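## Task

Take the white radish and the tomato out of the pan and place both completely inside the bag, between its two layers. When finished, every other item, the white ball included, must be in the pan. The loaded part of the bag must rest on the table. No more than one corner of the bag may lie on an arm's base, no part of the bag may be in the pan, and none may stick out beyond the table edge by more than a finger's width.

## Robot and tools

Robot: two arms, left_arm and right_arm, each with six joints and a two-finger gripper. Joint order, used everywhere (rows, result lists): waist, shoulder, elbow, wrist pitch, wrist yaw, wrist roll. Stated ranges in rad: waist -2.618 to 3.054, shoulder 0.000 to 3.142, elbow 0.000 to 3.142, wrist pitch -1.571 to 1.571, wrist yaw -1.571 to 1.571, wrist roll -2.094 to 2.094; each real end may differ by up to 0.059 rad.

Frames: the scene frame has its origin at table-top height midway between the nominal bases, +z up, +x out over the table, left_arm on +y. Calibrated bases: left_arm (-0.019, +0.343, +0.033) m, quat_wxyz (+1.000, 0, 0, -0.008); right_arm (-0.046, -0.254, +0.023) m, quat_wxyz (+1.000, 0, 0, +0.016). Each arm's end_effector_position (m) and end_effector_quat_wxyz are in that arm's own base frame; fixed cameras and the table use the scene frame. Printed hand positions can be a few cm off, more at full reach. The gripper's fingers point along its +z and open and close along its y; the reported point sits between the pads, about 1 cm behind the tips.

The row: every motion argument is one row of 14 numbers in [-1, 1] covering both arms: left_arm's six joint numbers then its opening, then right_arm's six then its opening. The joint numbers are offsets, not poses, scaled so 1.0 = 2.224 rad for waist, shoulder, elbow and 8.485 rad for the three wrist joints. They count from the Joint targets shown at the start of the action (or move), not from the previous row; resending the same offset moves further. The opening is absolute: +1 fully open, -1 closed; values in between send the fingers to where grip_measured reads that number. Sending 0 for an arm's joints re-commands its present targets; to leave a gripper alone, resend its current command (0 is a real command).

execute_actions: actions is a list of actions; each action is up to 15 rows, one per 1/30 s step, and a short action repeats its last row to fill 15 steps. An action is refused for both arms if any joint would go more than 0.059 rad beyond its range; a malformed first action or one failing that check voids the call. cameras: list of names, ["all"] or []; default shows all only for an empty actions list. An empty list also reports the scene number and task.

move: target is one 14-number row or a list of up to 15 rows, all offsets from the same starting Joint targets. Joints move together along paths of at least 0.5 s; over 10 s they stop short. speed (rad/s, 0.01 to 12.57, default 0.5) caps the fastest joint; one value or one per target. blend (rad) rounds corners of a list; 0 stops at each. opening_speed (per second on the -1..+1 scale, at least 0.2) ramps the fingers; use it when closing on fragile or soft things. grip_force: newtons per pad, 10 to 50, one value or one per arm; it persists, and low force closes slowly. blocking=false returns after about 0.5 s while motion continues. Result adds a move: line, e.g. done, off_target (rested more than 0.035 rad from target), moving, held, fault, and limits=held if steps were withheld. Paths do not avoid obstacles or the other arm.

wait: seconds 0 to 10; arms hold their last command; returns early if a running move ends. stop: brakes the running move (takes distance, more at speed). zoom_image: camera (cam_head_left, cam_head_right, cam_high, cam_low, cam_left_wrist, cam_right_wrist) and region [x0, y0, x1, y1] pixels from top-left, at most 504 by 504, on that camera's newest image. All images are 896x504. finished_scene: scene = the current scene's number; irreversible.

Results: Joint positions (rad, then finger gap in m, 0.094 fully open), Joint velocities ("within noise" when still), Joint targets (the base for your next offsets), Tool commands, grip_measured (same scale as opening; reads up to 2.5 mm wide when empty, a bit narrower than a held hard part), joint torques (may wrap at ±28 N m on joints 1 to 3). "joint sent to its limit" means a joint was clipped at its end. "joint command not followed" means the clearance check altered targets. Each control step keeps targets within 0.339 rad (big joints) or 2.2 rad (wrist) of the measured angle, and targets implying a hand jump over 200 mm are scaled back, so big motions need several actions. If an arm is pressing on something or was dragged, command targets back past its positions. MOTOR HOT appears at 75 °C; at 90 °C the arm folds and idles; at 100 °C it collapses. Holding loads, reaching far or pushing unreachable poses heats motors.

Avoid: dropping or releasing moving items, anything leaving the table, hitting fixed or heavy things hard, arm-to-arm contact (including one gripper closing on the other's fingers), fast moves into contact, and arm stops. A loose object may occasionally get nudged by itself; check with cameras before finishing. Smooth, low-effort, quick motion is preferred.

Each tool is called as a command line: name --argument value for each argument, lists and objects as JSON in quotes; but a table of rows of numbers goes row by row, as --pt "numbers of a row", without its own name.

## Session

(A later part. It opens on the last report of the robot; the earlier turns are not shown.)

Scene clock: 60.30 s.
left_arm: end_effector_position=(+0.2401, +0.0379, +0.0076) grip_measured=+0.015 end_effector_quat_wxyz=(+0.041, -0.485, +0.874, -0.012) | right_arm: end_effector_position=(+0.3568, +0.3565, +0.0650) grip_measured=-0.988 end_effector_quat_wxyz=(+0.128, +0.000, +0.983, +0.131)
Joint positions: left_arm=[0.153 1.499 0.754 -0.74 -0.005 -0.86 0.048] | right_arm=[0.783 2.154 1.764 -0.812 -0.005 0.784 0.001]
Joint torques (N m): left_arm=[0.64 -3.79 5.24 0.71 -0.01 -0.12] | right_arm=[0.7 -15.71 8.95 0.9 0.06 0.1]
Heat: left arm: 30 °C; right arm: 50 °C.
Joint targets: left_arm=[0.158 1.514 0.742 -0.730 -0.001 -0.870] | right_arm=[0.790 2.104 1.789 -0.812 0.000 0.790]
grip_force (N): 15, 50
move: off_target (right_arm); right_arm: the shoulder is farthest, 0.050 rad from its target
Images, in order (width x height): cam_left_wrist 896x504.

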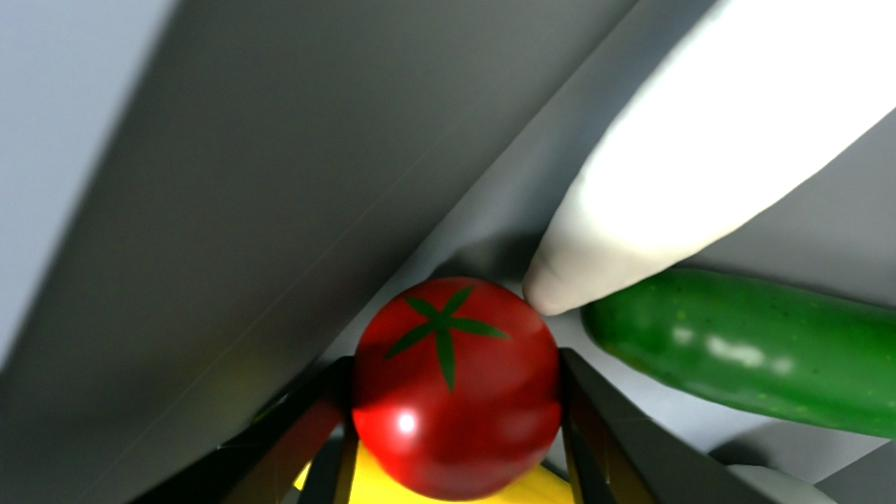

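move --target '[0,-0.0585,0.229,-0.0727,0,0,-0.04,-0.0081,-0.067,-0.1,0.005,0,-0.002,-1]' --speed 0.4 --cameras '["cam_left_wrist","cam_right_wrist","cam_high","cam_head_left"]'

Scene clock: 63.30 s.
left_arm: end_effector_position=(+0.2409, +0.0380, +0.1457) grip_measured=+0.008 end_effector_quat_wxyz=(+0.035, -0.485, +0.874, -0.010) | right_arm: end_effector_position=(+0.3296, +0.3265, +0.0700) grip_measured=-0.988 end_effector_quat_wxyz=(+0.121, +0.001, +0.985, +0.124)
Joint positions: left_arm=[0.153 1.396 1.234 -1.335 -0.005 -0.86 0.047] | right_arm=[0.779 2.009 1.572 -0.785 -0.005 0.781 0.001]
Joint torques (N m): left_arm=[0.62 -5.59 8.85 0.41 0.01 -0.13] | right_arm=[-0.61 -14.89 6.06 1.01 0.06 -0.06]
Heat: left arm: 31 °C; right arm: 50 °C.
Joint targets: left_arm=[0.158 1.384 1.252 -1.347 -0.001 -0.870] | right_arm=[0.772 1.955 1.567 -0.770 0.000 0.773]
grip_force (N): 15, 50
move: off_target (right_arm); right_arm: the shoulder is farthest, 0.054 rad from its target
Images, in order (width x height): cam_head_left 896x504, cam_high 896x504, cam_left_wrist 896x504, cam_right_wrist 896x504.

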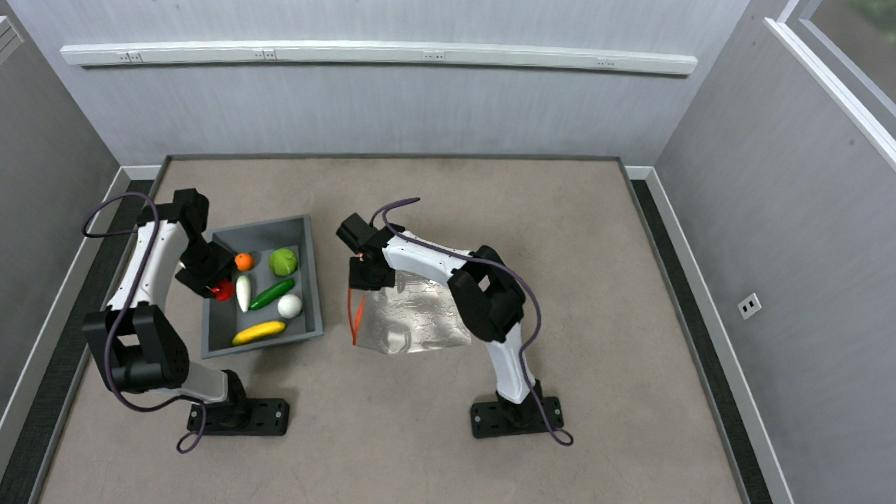

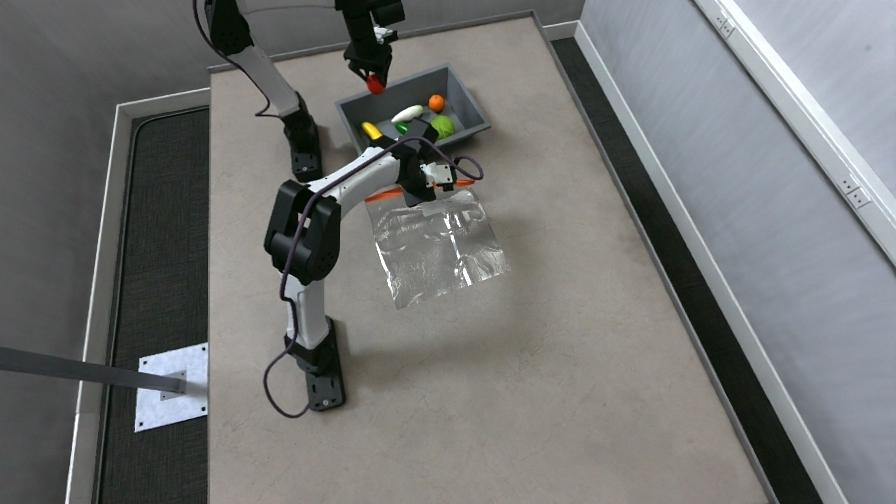

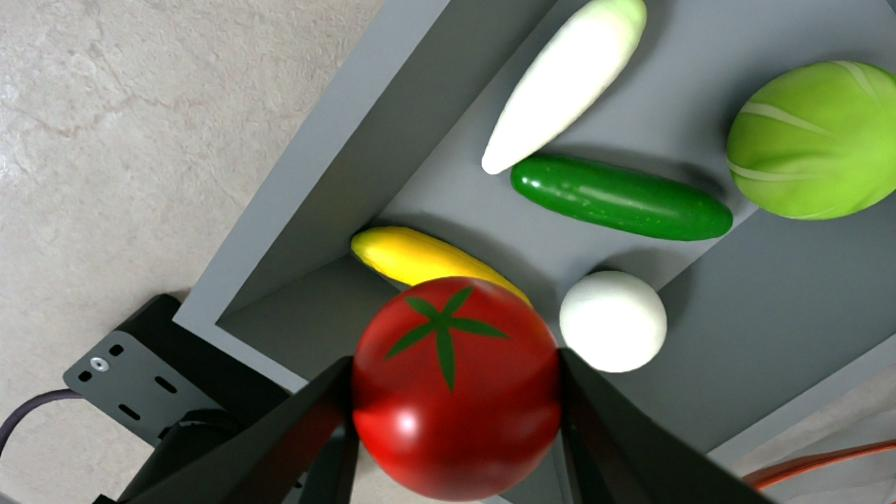

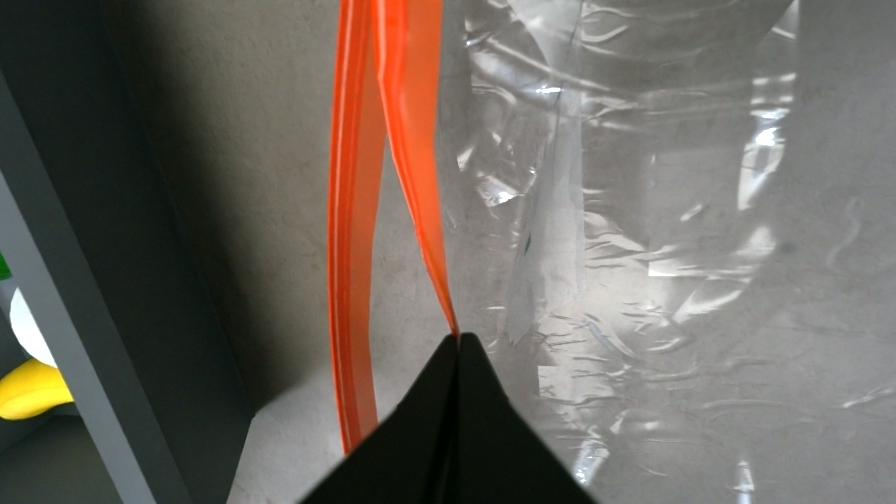

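move --target '[-0.4035,-0.134,-0.259,0.101,0,0.1025,-0.04,0,-0.0112,0.0396,-0.0106,0,0,-1]' --speed 0.8 --cameras '["cam_left_wrist","cam_right_wrist","cam_high","cam_low"]'

Scene clock: 66.40 s.
left_arm: end_effector_position=(+0.2238, -0.2008, +0.1094) grip_measured=+0.008 end_effector_quat_wxyz=(+0.302, +0.333, +0.886, -0.116) | right_arm: end_effector_position=(+0.3285, +0.3254, +0.0935) grip_measured=-0.988 end_effector_quat_wxyz=(+0.124, +0.001, +0.984, +0.126)
Joint positions: left_arm=[-0.734 1.1 0.687 -0.499 -0.004 -0.013 0.047] | right_arm=[0.779 1.983 1.626 -0.859 -0.005 0.781 0.001]
Joint torques (N m): left_arm=[-0.2 -4.08 6.98 1.91 0.05 0.08] | right_arm=[-0.61 -14.6 9.35 0.86 0.06 -0.06]
Heat: left arm: 31 °C; right arm: 51 °C.
Joint targets: left_arm=[-0.740 1.086 0.675 -0.490 -0.001 0.000] | right_arm=[0.772 1.930 1.655 -0.860 0.000 0.773]
grip_force (N): 15, 50
move: off_target (right_arm); right_arm: the shoulder is farthest, 0.053 rad from its target
Images, in order (width x height): cam_high 896x504, cam_low 896x504, cam_left_wrist 896x504, cam_right_wrist 896x504.

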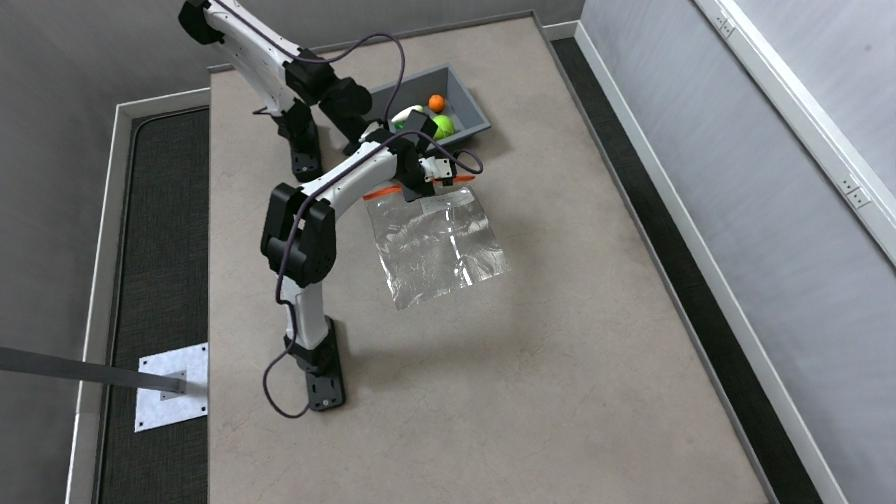

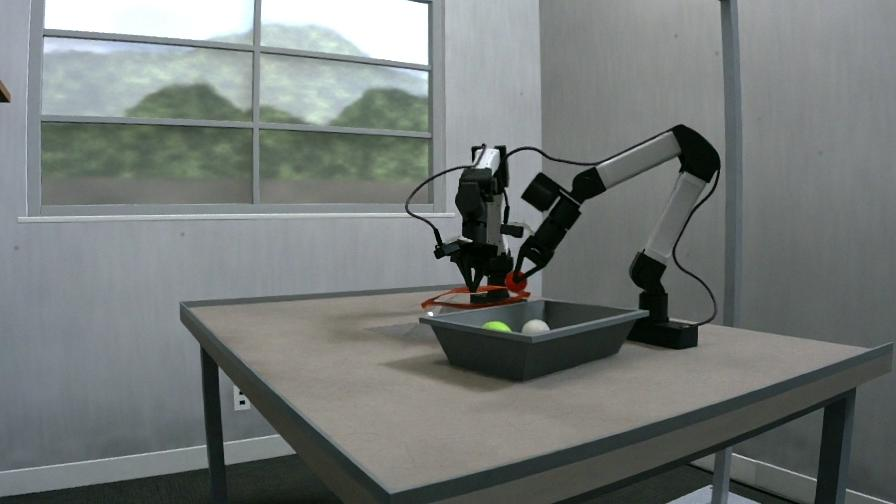

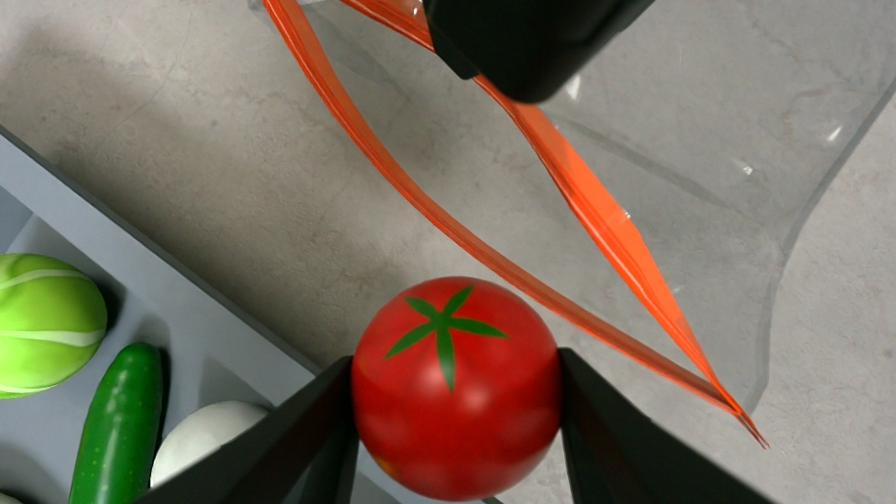

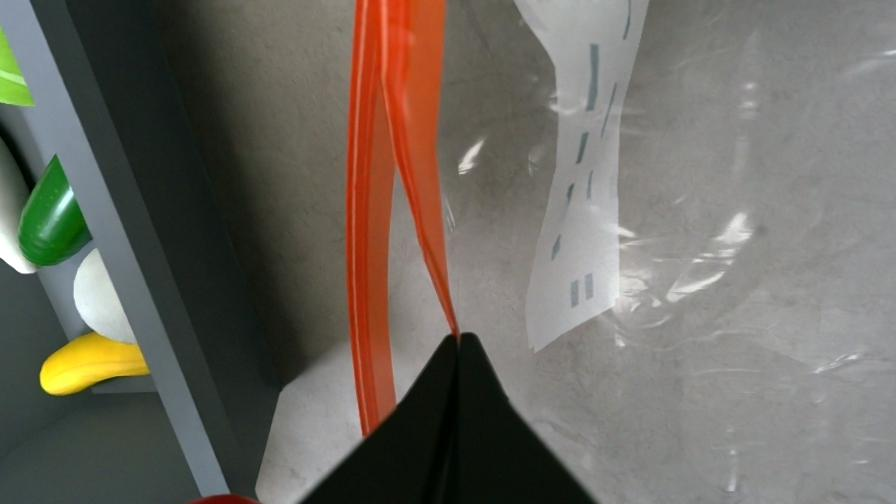

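move --target '[0,0.14,-0.0015,0.037,0,0,-0.04,0,0,0,0,0,0,-1]' --speed 0.3 --cameras '["cam_left_wrist","cam_right_wrist"]'

Scene clock: 69.27 s.
left_arm: end_effector_position=(+0.2679, -0.2415, +0.0808) grip_measured=+0.008 end_effector_quat_wxyz=(+0.335, +0.333, +0.872, -0.128) | right_arm: end_effector_position=(+0.3371, +0.3073, +0.0914) grip_measured=-0.988 end_effector_quat_wxyz=(+0.131, +0.016, +0.986, +0.099)
Joint positions: left_arm=[-0.736 1.365 0.687 -0.159 -0.004 -0.004 0.047] | right_arm=[0.755 1.983 1.626 -0.886 0.041 0.781 0.001]
Joint torques (N m): left_arm=[-0.06 -2.37 6.28 1.74 0.04 0] | right_arm=[1.7 -14.56 9.33 1.09 -0.38 -0.05]
Heat: left arm: 30 °C; right arm: 51 °C.
Joint targets: left_arm=[-0.740 1.397 0.672 -0.176 -0.001 0.000] | right_arm=[0.772 1.930 1.655 -0.860 0.000 0.773]
grip_force (N): 15, 50
move: off_target (right_arm); right_arm: the shoulder is farthest, 0.053 rad from its target
Images, in order (width x height): cam_left_wrist 896x504, cam_right_wrist 896x504.

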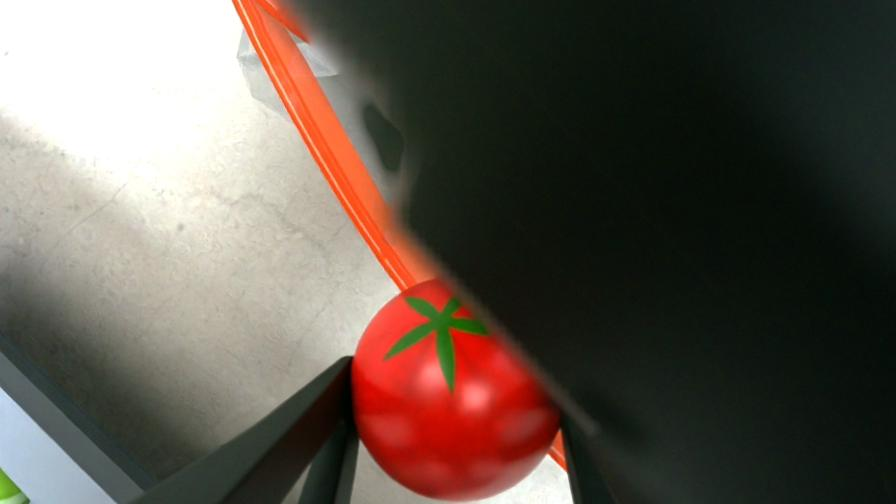

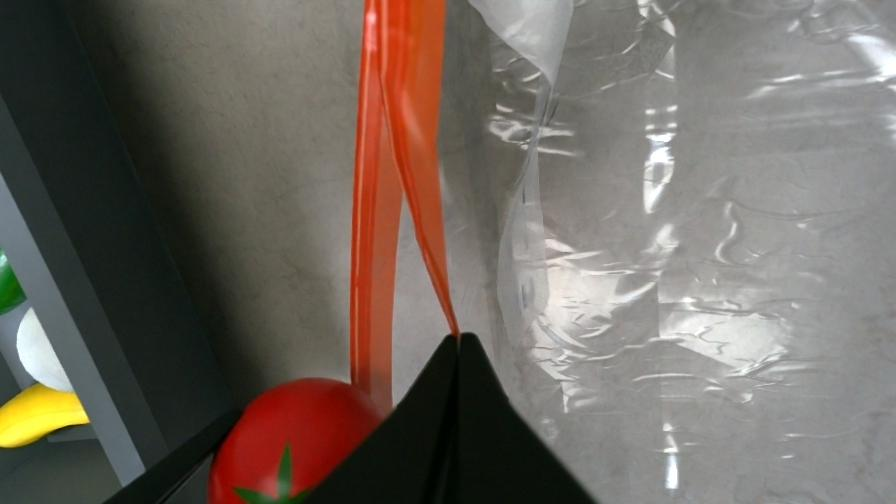

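move --target '[0,-0.14,0.0015,-0.037,0,0,-0.04,0,0,0,0,0,0,-1]' --speed 0.3 --cameras '["cam_head_right","cam_low","cam_left_wrist"]'

zoom_image --camera "cam_low" --region '[370, 120, 670, 340]'

Scene clock: 71.90 s.
left_arm: end_effector_position=(+0.2267, -0.2042, +0.1141) grip_measured=+0.008 end_effector_quat_wxyz=(+0.314, +0.336, +0.880, -0.120) | right_arm: end_effector_position=(+0.3311, +0.3173, +0.0921) grip_measured=-0.988 end_effector_quat_wxyz=(+0.124, +0.007, +0.986, +0.115)
Joint positions: left_arm=[-0.736 1.096 0.687 -0.476 -0.004 -0.004 0.047] | right_arm=[0.768 1.983 1.626 -0.875 0.009 0.781 0.001]
Joint torques (N m): left_arm=[-0.09 -3.77 7.04 1.67 0.04 -0.01] | right_arm=[0.49 -14.57 9.32 1.02 -0.07 -0.05]
Heat: left arm: 30 °C; right arm: 51 °C.
Joint targets: left_arm=[-0.740 1.085 0.676 -0.490 -0.001 0.000] | right_arm=[0.772 1.930 1.655 -0.860 0.000 0.773]
grip_force (N): 15, 50
move: off_target (right_arm); right_arm: the shoulder is farthest, 0.053 rad from its target
Images, in order (width x height): cam_head_right 896x504, cam_low 896x504, cam_left_wrist 896x504.

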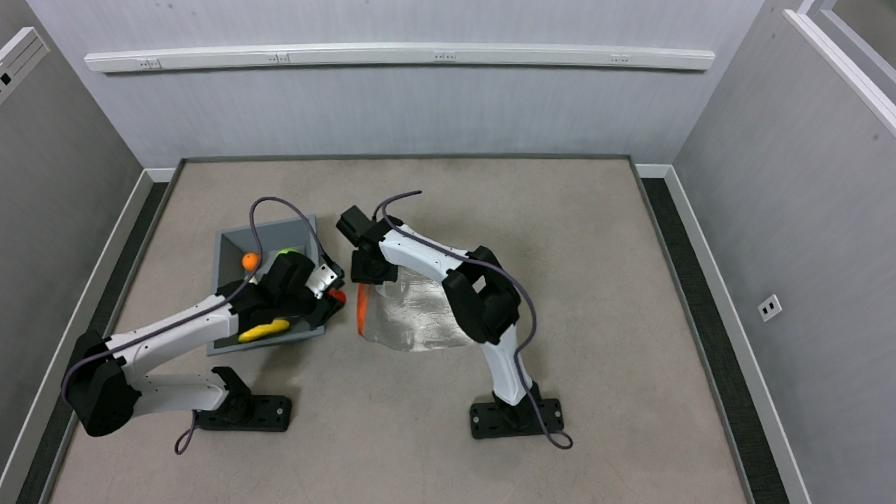

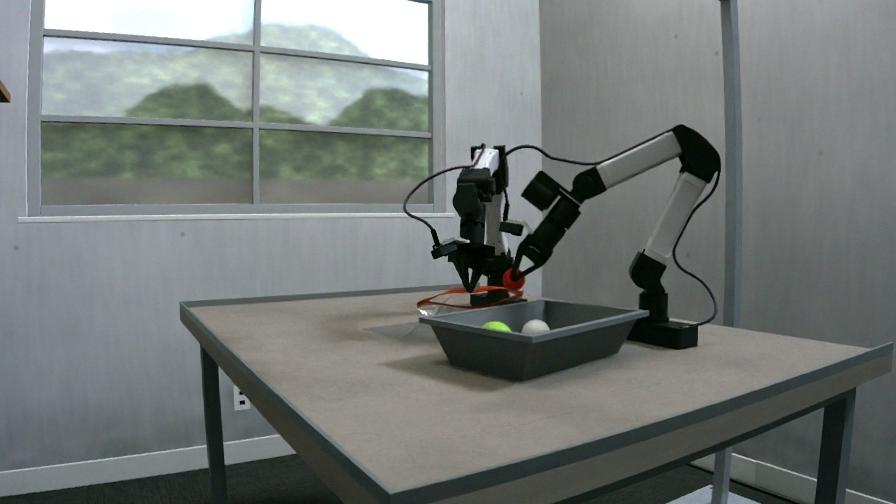

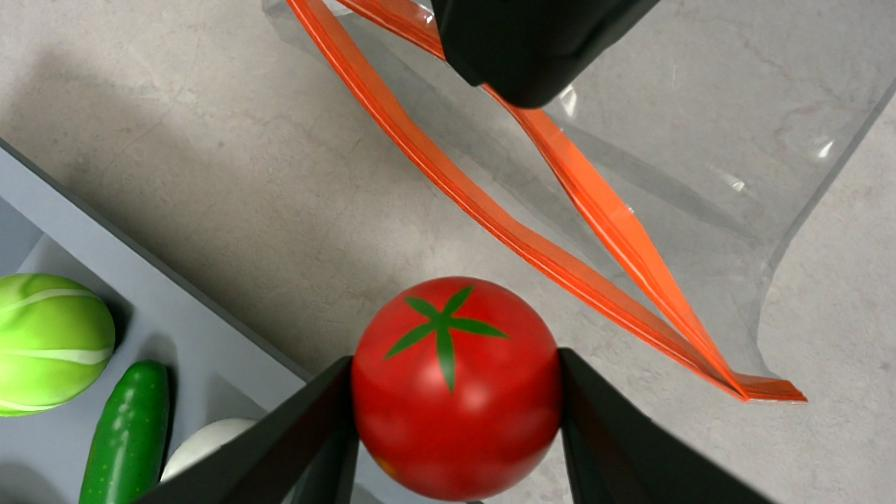

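Scaled by 1.680 from the camera's 896x504 image, which has a finer 1280x720 frame.

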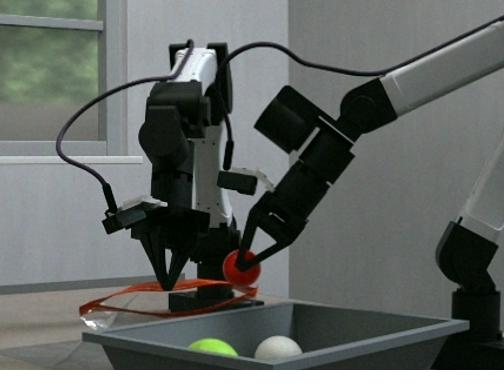

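move --target '[0,0,0,0,0,0,-0.04,-0.0076,-0.119,-0.3395,0.1255,0,0,-1]' --speed 0.4 --cameras '["cam_low","cam_left_wrist","cam_right_wrist","cam_head_right"]'

zoom_image --camera "cam_low" --region '[370, 120, 670, 340]'

Scene clock: 76.00 s.
left_arm: end_effector_position=(+0.2266, -0.2041, +0.1140) grip_measured=+0.008 end_effector_quat_wxyz=(+0.314, +0.336, +0.880, -0.120) | right_arm: end_effector_position=(+0.3414, +0.3240, +0.0947) grip_measured=-0.988 end_effector_quat_wxyz=(+0.329, +0.010, +0.890, +0.315)
Joint positions: left_arm=[-0.736 1.096 0.687 -0.476 -0.004 -0.004 0.047] | right_arm=[0.762 1.71 0.903 0.182 0.008 0.781 0.001]
Joint torques (N m): left_arm=[-0.06 -3.73 7.01 1.69 0.04 -0.01] | right_arm=[-0.69 -11.49 6.19 1.91 -0.08 -0.07]
Heat: left arm: 30 °C; right arm: 51 °C.
Joint targets: left_arm=[-0.740 1.085 0.676 -0.490 -0.001 0.000] | right_arm=[0.755 1.665 0.900 0.205 0.000 0.773]
grip_force (N): 15, 50
move: off_target (right_arm); right_arm: the shoulder is farthest, 0.044 rad from its target
Images, in order (width x height): cam_head_right 896x504, cam_low 896x504, cam_left_wrist 896x504, cam_right_wrist 896x504.

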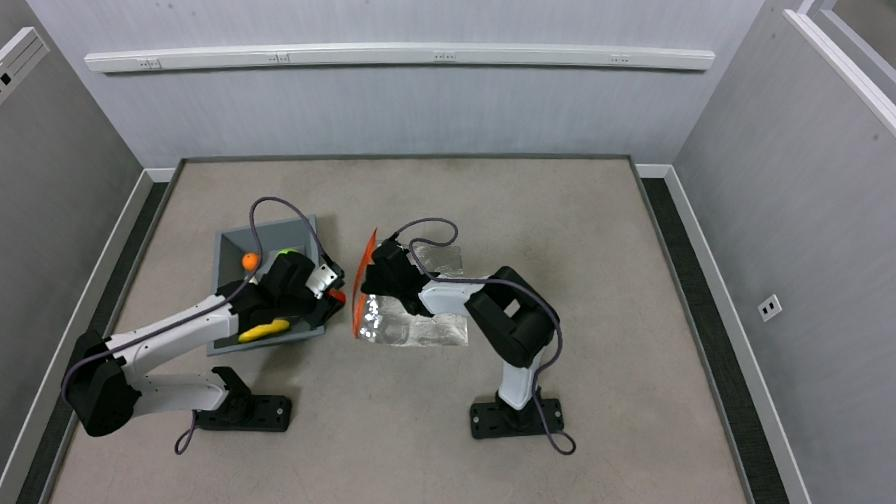

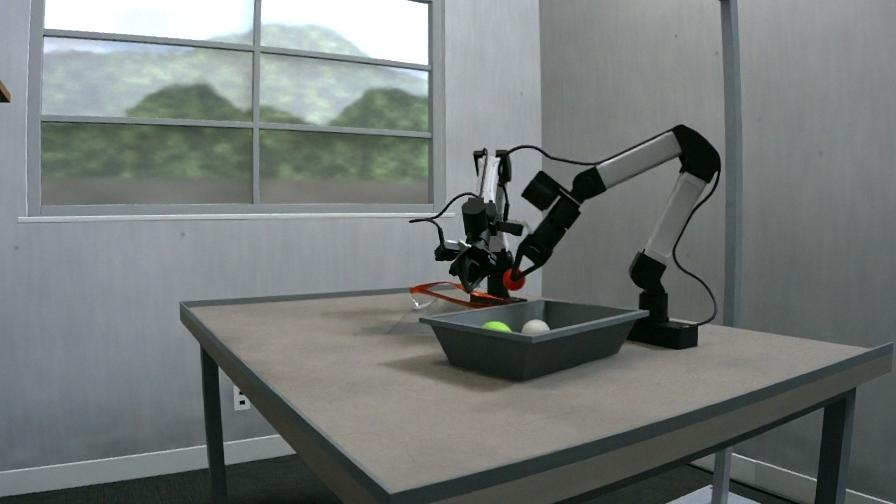

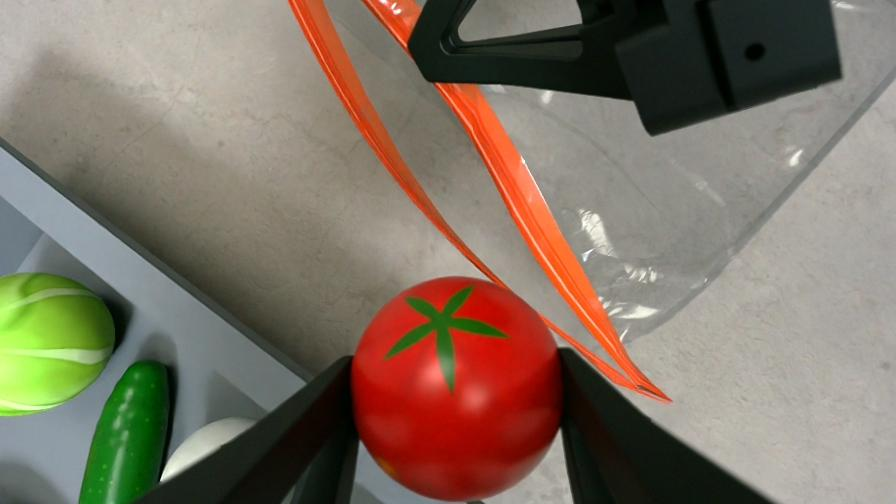

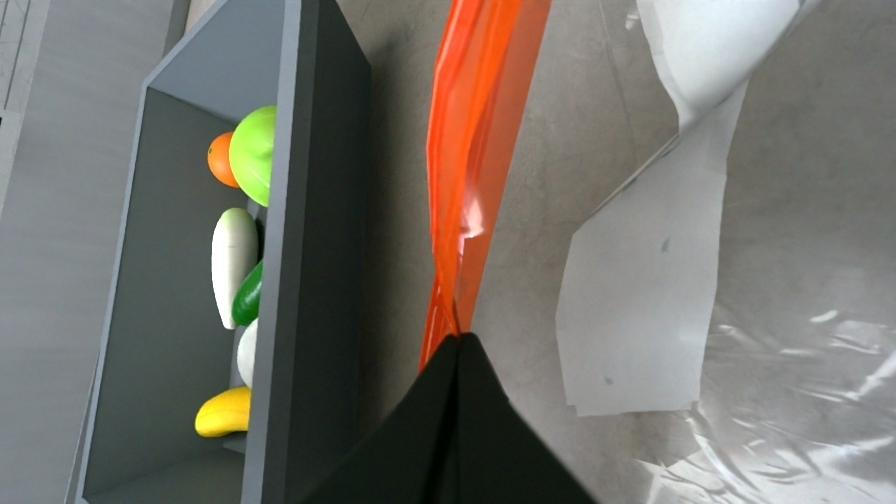

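Scaled by 1.680 from the camera's 896x504 image, which has a finer 1280x720 frame.

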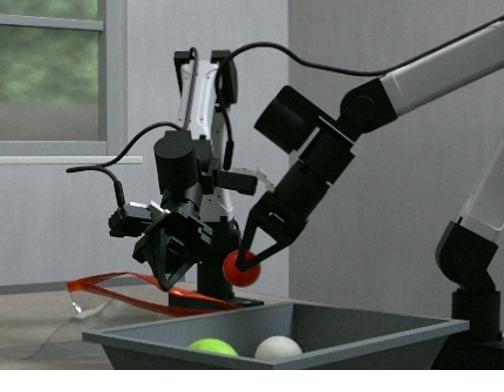

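move --target '[0,0,0,0,0,0,-0.04,-0.029,-0.0202,-0.0764,0.0174,0,0,-1]' --speed 0.3 --cameras '["cam_left_wrist","cam_right_wrist","cam_head_right"]'

zoom_image --camera "cam_head_right" --region '[320, 210, 500, 360]'

Scene clock: 77.67 s.
left_arm: end_effector_position=(+0.2266, -0.2041, +0.1140) grip_measured=+0.008 end_effector_quat_wxyz=(+0.314, +0.336, +0.880, -0.120) | right_arm: end_effector_position=(+0.3411, +0.2833, +0.0764) grip_measured=-0.988 end_effector_quat_wxyz=(+0.348, +0.039, +0.883, +0.312)
Joint positions: left_arm=[-0.736 1.096 0.687 -0.476 -0.004 -0.004 0.047] | right_arm=[0.696 1.661 0.732 0.33 0.007 0.781 0.001]
Joint torques (N m): left_arm=[-0.09 -3.74 7.04 1.69 0.04 -0.01] | right_arm=[-0.49 -10.43 5.89 1.92 -0.07 -0.07]
Heat: left arm: 30 °C; right arm: 51 °C.
Joint targets: left_arm=[-0.740 1.085 0.676 -0.490 -0.001 0.000] | right_arm=[0.691 1.620 0.730 0.353 0.000 0.773]
grip_force (N): 15, 50
move: off_target (right_arm); right_arm: the shoulder is farthest, 0.041 rad from its target
Images, in order (width x height): cam_head_right 896x504, cam_left_wrist 896x504, cam_right_wrist 896x504.

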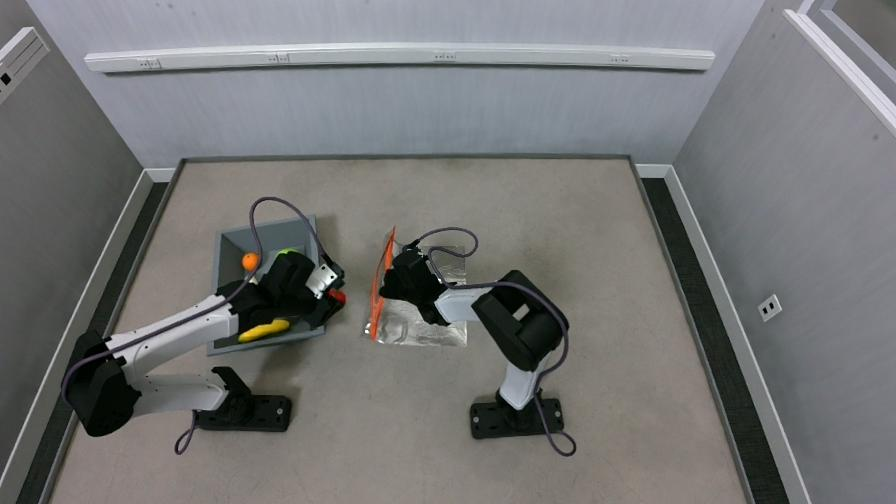

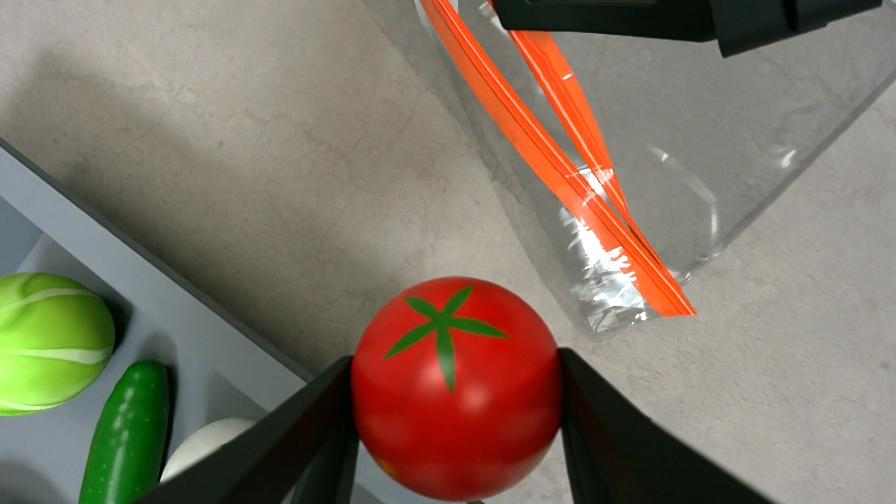

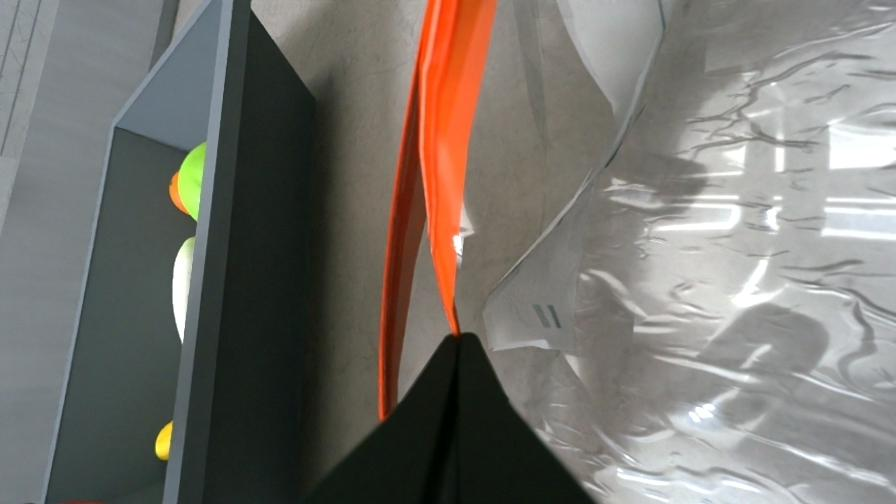

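Scaled by 2.800 from the camera's 896x504 image, which has a finer 1280x720 frame.

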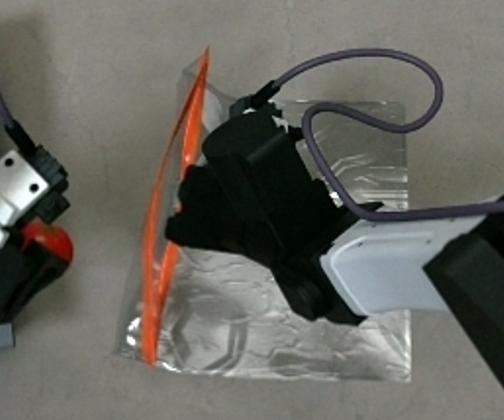

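move --target '[0,0,0,0,0,0,-0.04,0.0337,0.0737,0.0589,-0.0015,0,0,-1]' --speed 0.3 --cameras '["cam_left_wrist","cam_right_wrist","cam_head_right","cam_low"]'

zoom_image --camera "cam_low" --region '[370, 120, 670, 340]'

Scene clock: 78.97 s.
left_arm: end_effector_position=(+0.2266, -0.2041, +0.1140) grip_measured=+0.008 end_effector_quat_wxyz=(+0.314, +0.336, +0.880, -0.120) | right_arm: end_effector_position=(+0.3404, +0.3227, +0.0677) grip_measured=-0.988 end_effector_quat_wxyz=(+0.334, +0.010, +0.887, +0.320)
Joint positions: left_arm=[-0.736 1.096 0.687 -0.476 -0.004 -0.004 0.047] | right_arm=[0.761 1.772 0.832 0.331 0.007 0.781 0.001]
Joint torques (N m): left_arm=[-0.08 -3.73 7.04 1.68 0.04 -0.01] | right_arm=[0.29 -6.68 8.72 1.81 -0.07 -0.08]
Heat: left arm: 30 °C; right arm: 50 °C.
Joint targets: left_arm=[-0.740 1.085 0.676 -0.490 -0.001 0.000] | right_arm=[0.766 1.784 0.861 0.340 0.000 0.773]
grip_force (N): 15, 50
move: done
Images, in order (width x height): cam_head_right 896x504, cam_low 896x504, cam_left_wrist 896x504, cam_right_wrist 896x504.

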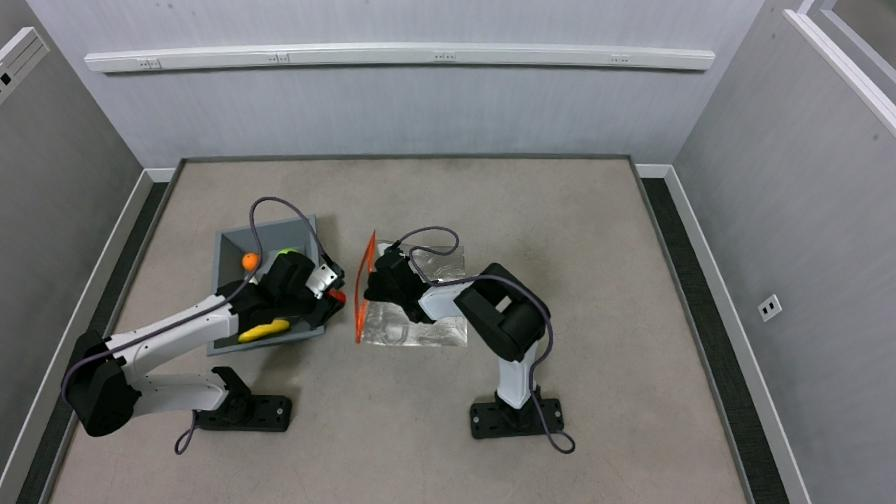

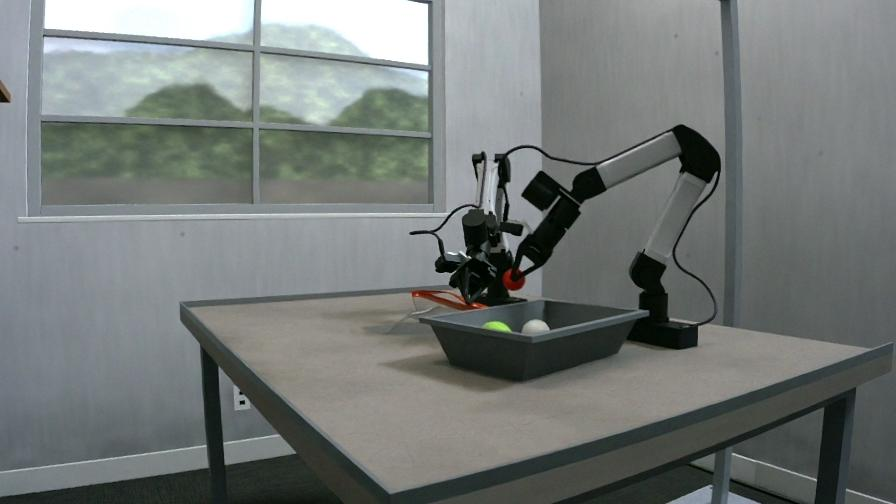

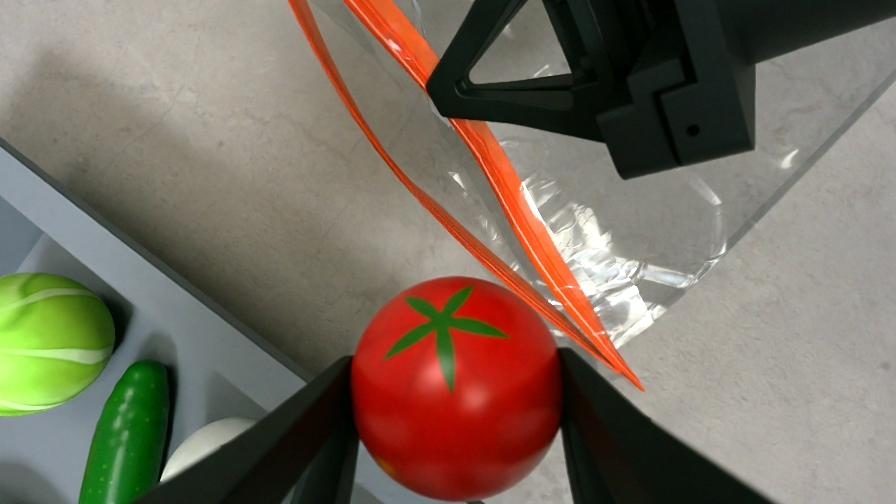

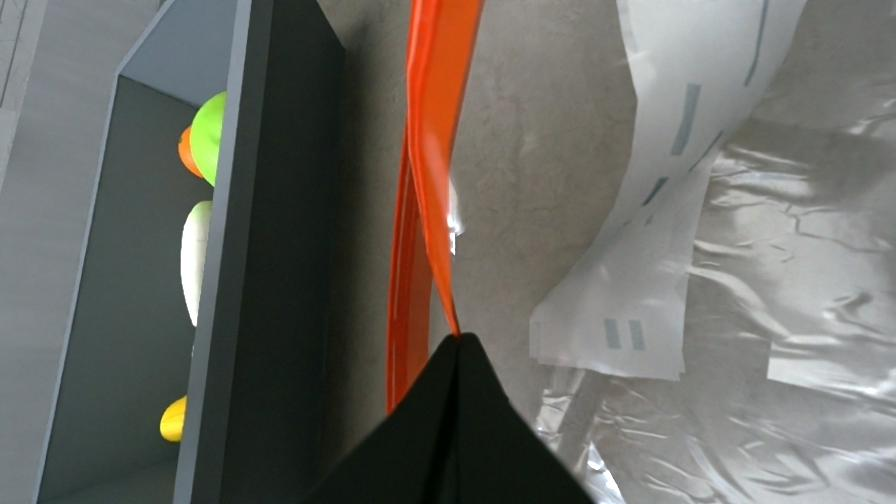

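Scaled by 1.680 from the camera's 896x504 image, which has a finer 1280x720 frame.

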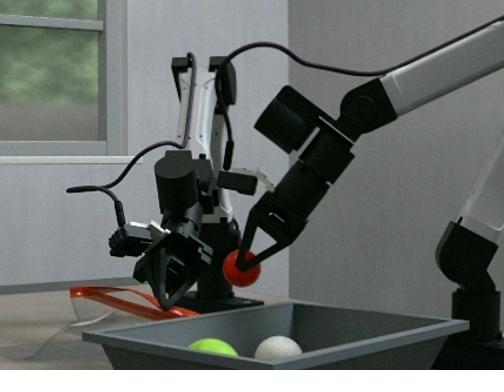

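move --target '[0,0,0,0,0,0,-0.04,0,0,0,0,0,0.045,-1]' --speed 0.5 --cameras '["cam_left_wrist","cam_right_wrist","cam_low"]'

zoom_image --camera "cam_low" --region '[370, 120, 670, 340]'

Scene clock: 81.17 s.
left_arm: end_effector_position=(+0.2266, -0.2041, +0.1140) grip_measured=+0.008 end_effector_quat_wxyz=(+0.314, +0.336, +0.880, -0.120) | right_arm: end_effector_position=(+0.3404, +0.3227, +0.0677) grip_measured=-0.988 end_effector_quat_wxyz=(+0.270, +0.172, +0.870, +0.376)
Joint positions: left_arm=[-0.736 1.096 0.687 -0.476 -0.004 -0.004 0.047] | right_arm=[0.761 1.772 0.832 0.331 0.007 1.148 0.001]
Joint torques (N m): left_arm=[-0.1 -3.78 7.05 1.68 0.04 0] | right_arm=[0.46 -6.69 8.83 1.75 -0.06 0.04]
Heat: left arm: 30 °C; right arm: 50 °C.
Joint targets: left_arm=[-0.740 1.085 0.676 -0.490 -0.001 0.000] | right_arm=[0.766 1.784 0.861 0.340 0.000 1.155]
grip_force (N): 15, 50
move: done
Images, in order (width x height): cam_low 896x504, cam_left_wrist 896x504, cam_right_wrist 896x504.

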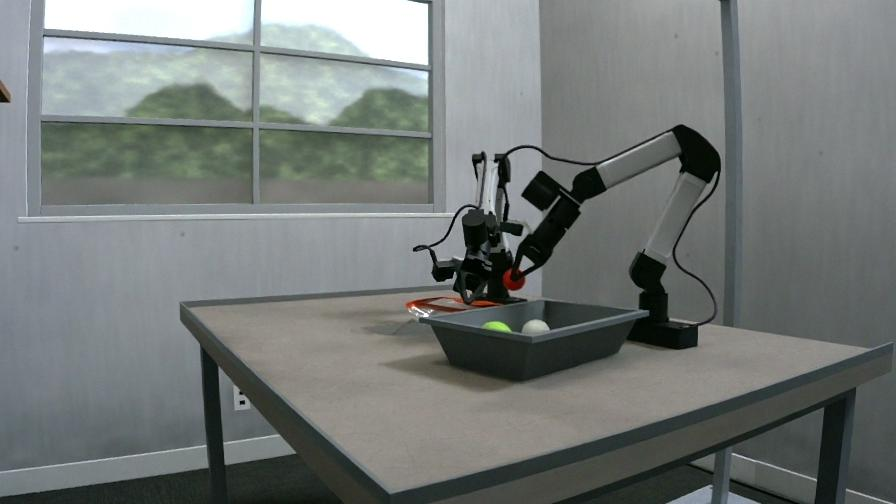

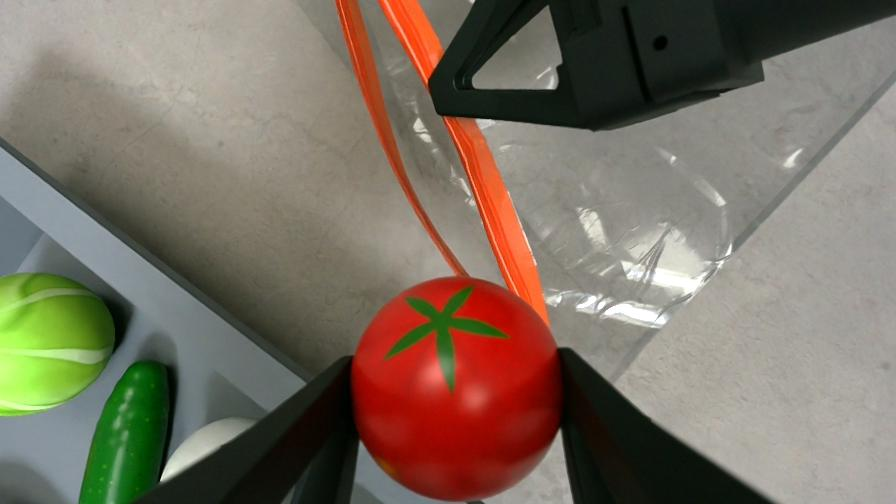

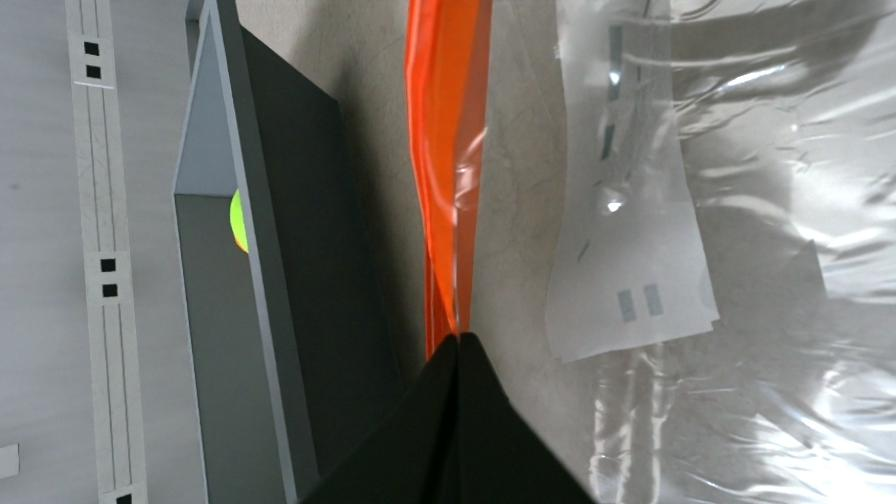

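Scaled by 1.680 from the camera's 896x504 image, which has a finer 1280x720 frame.

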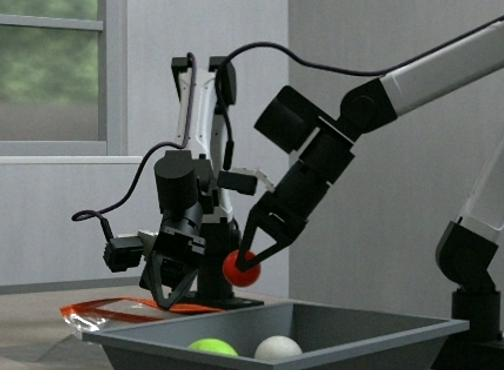

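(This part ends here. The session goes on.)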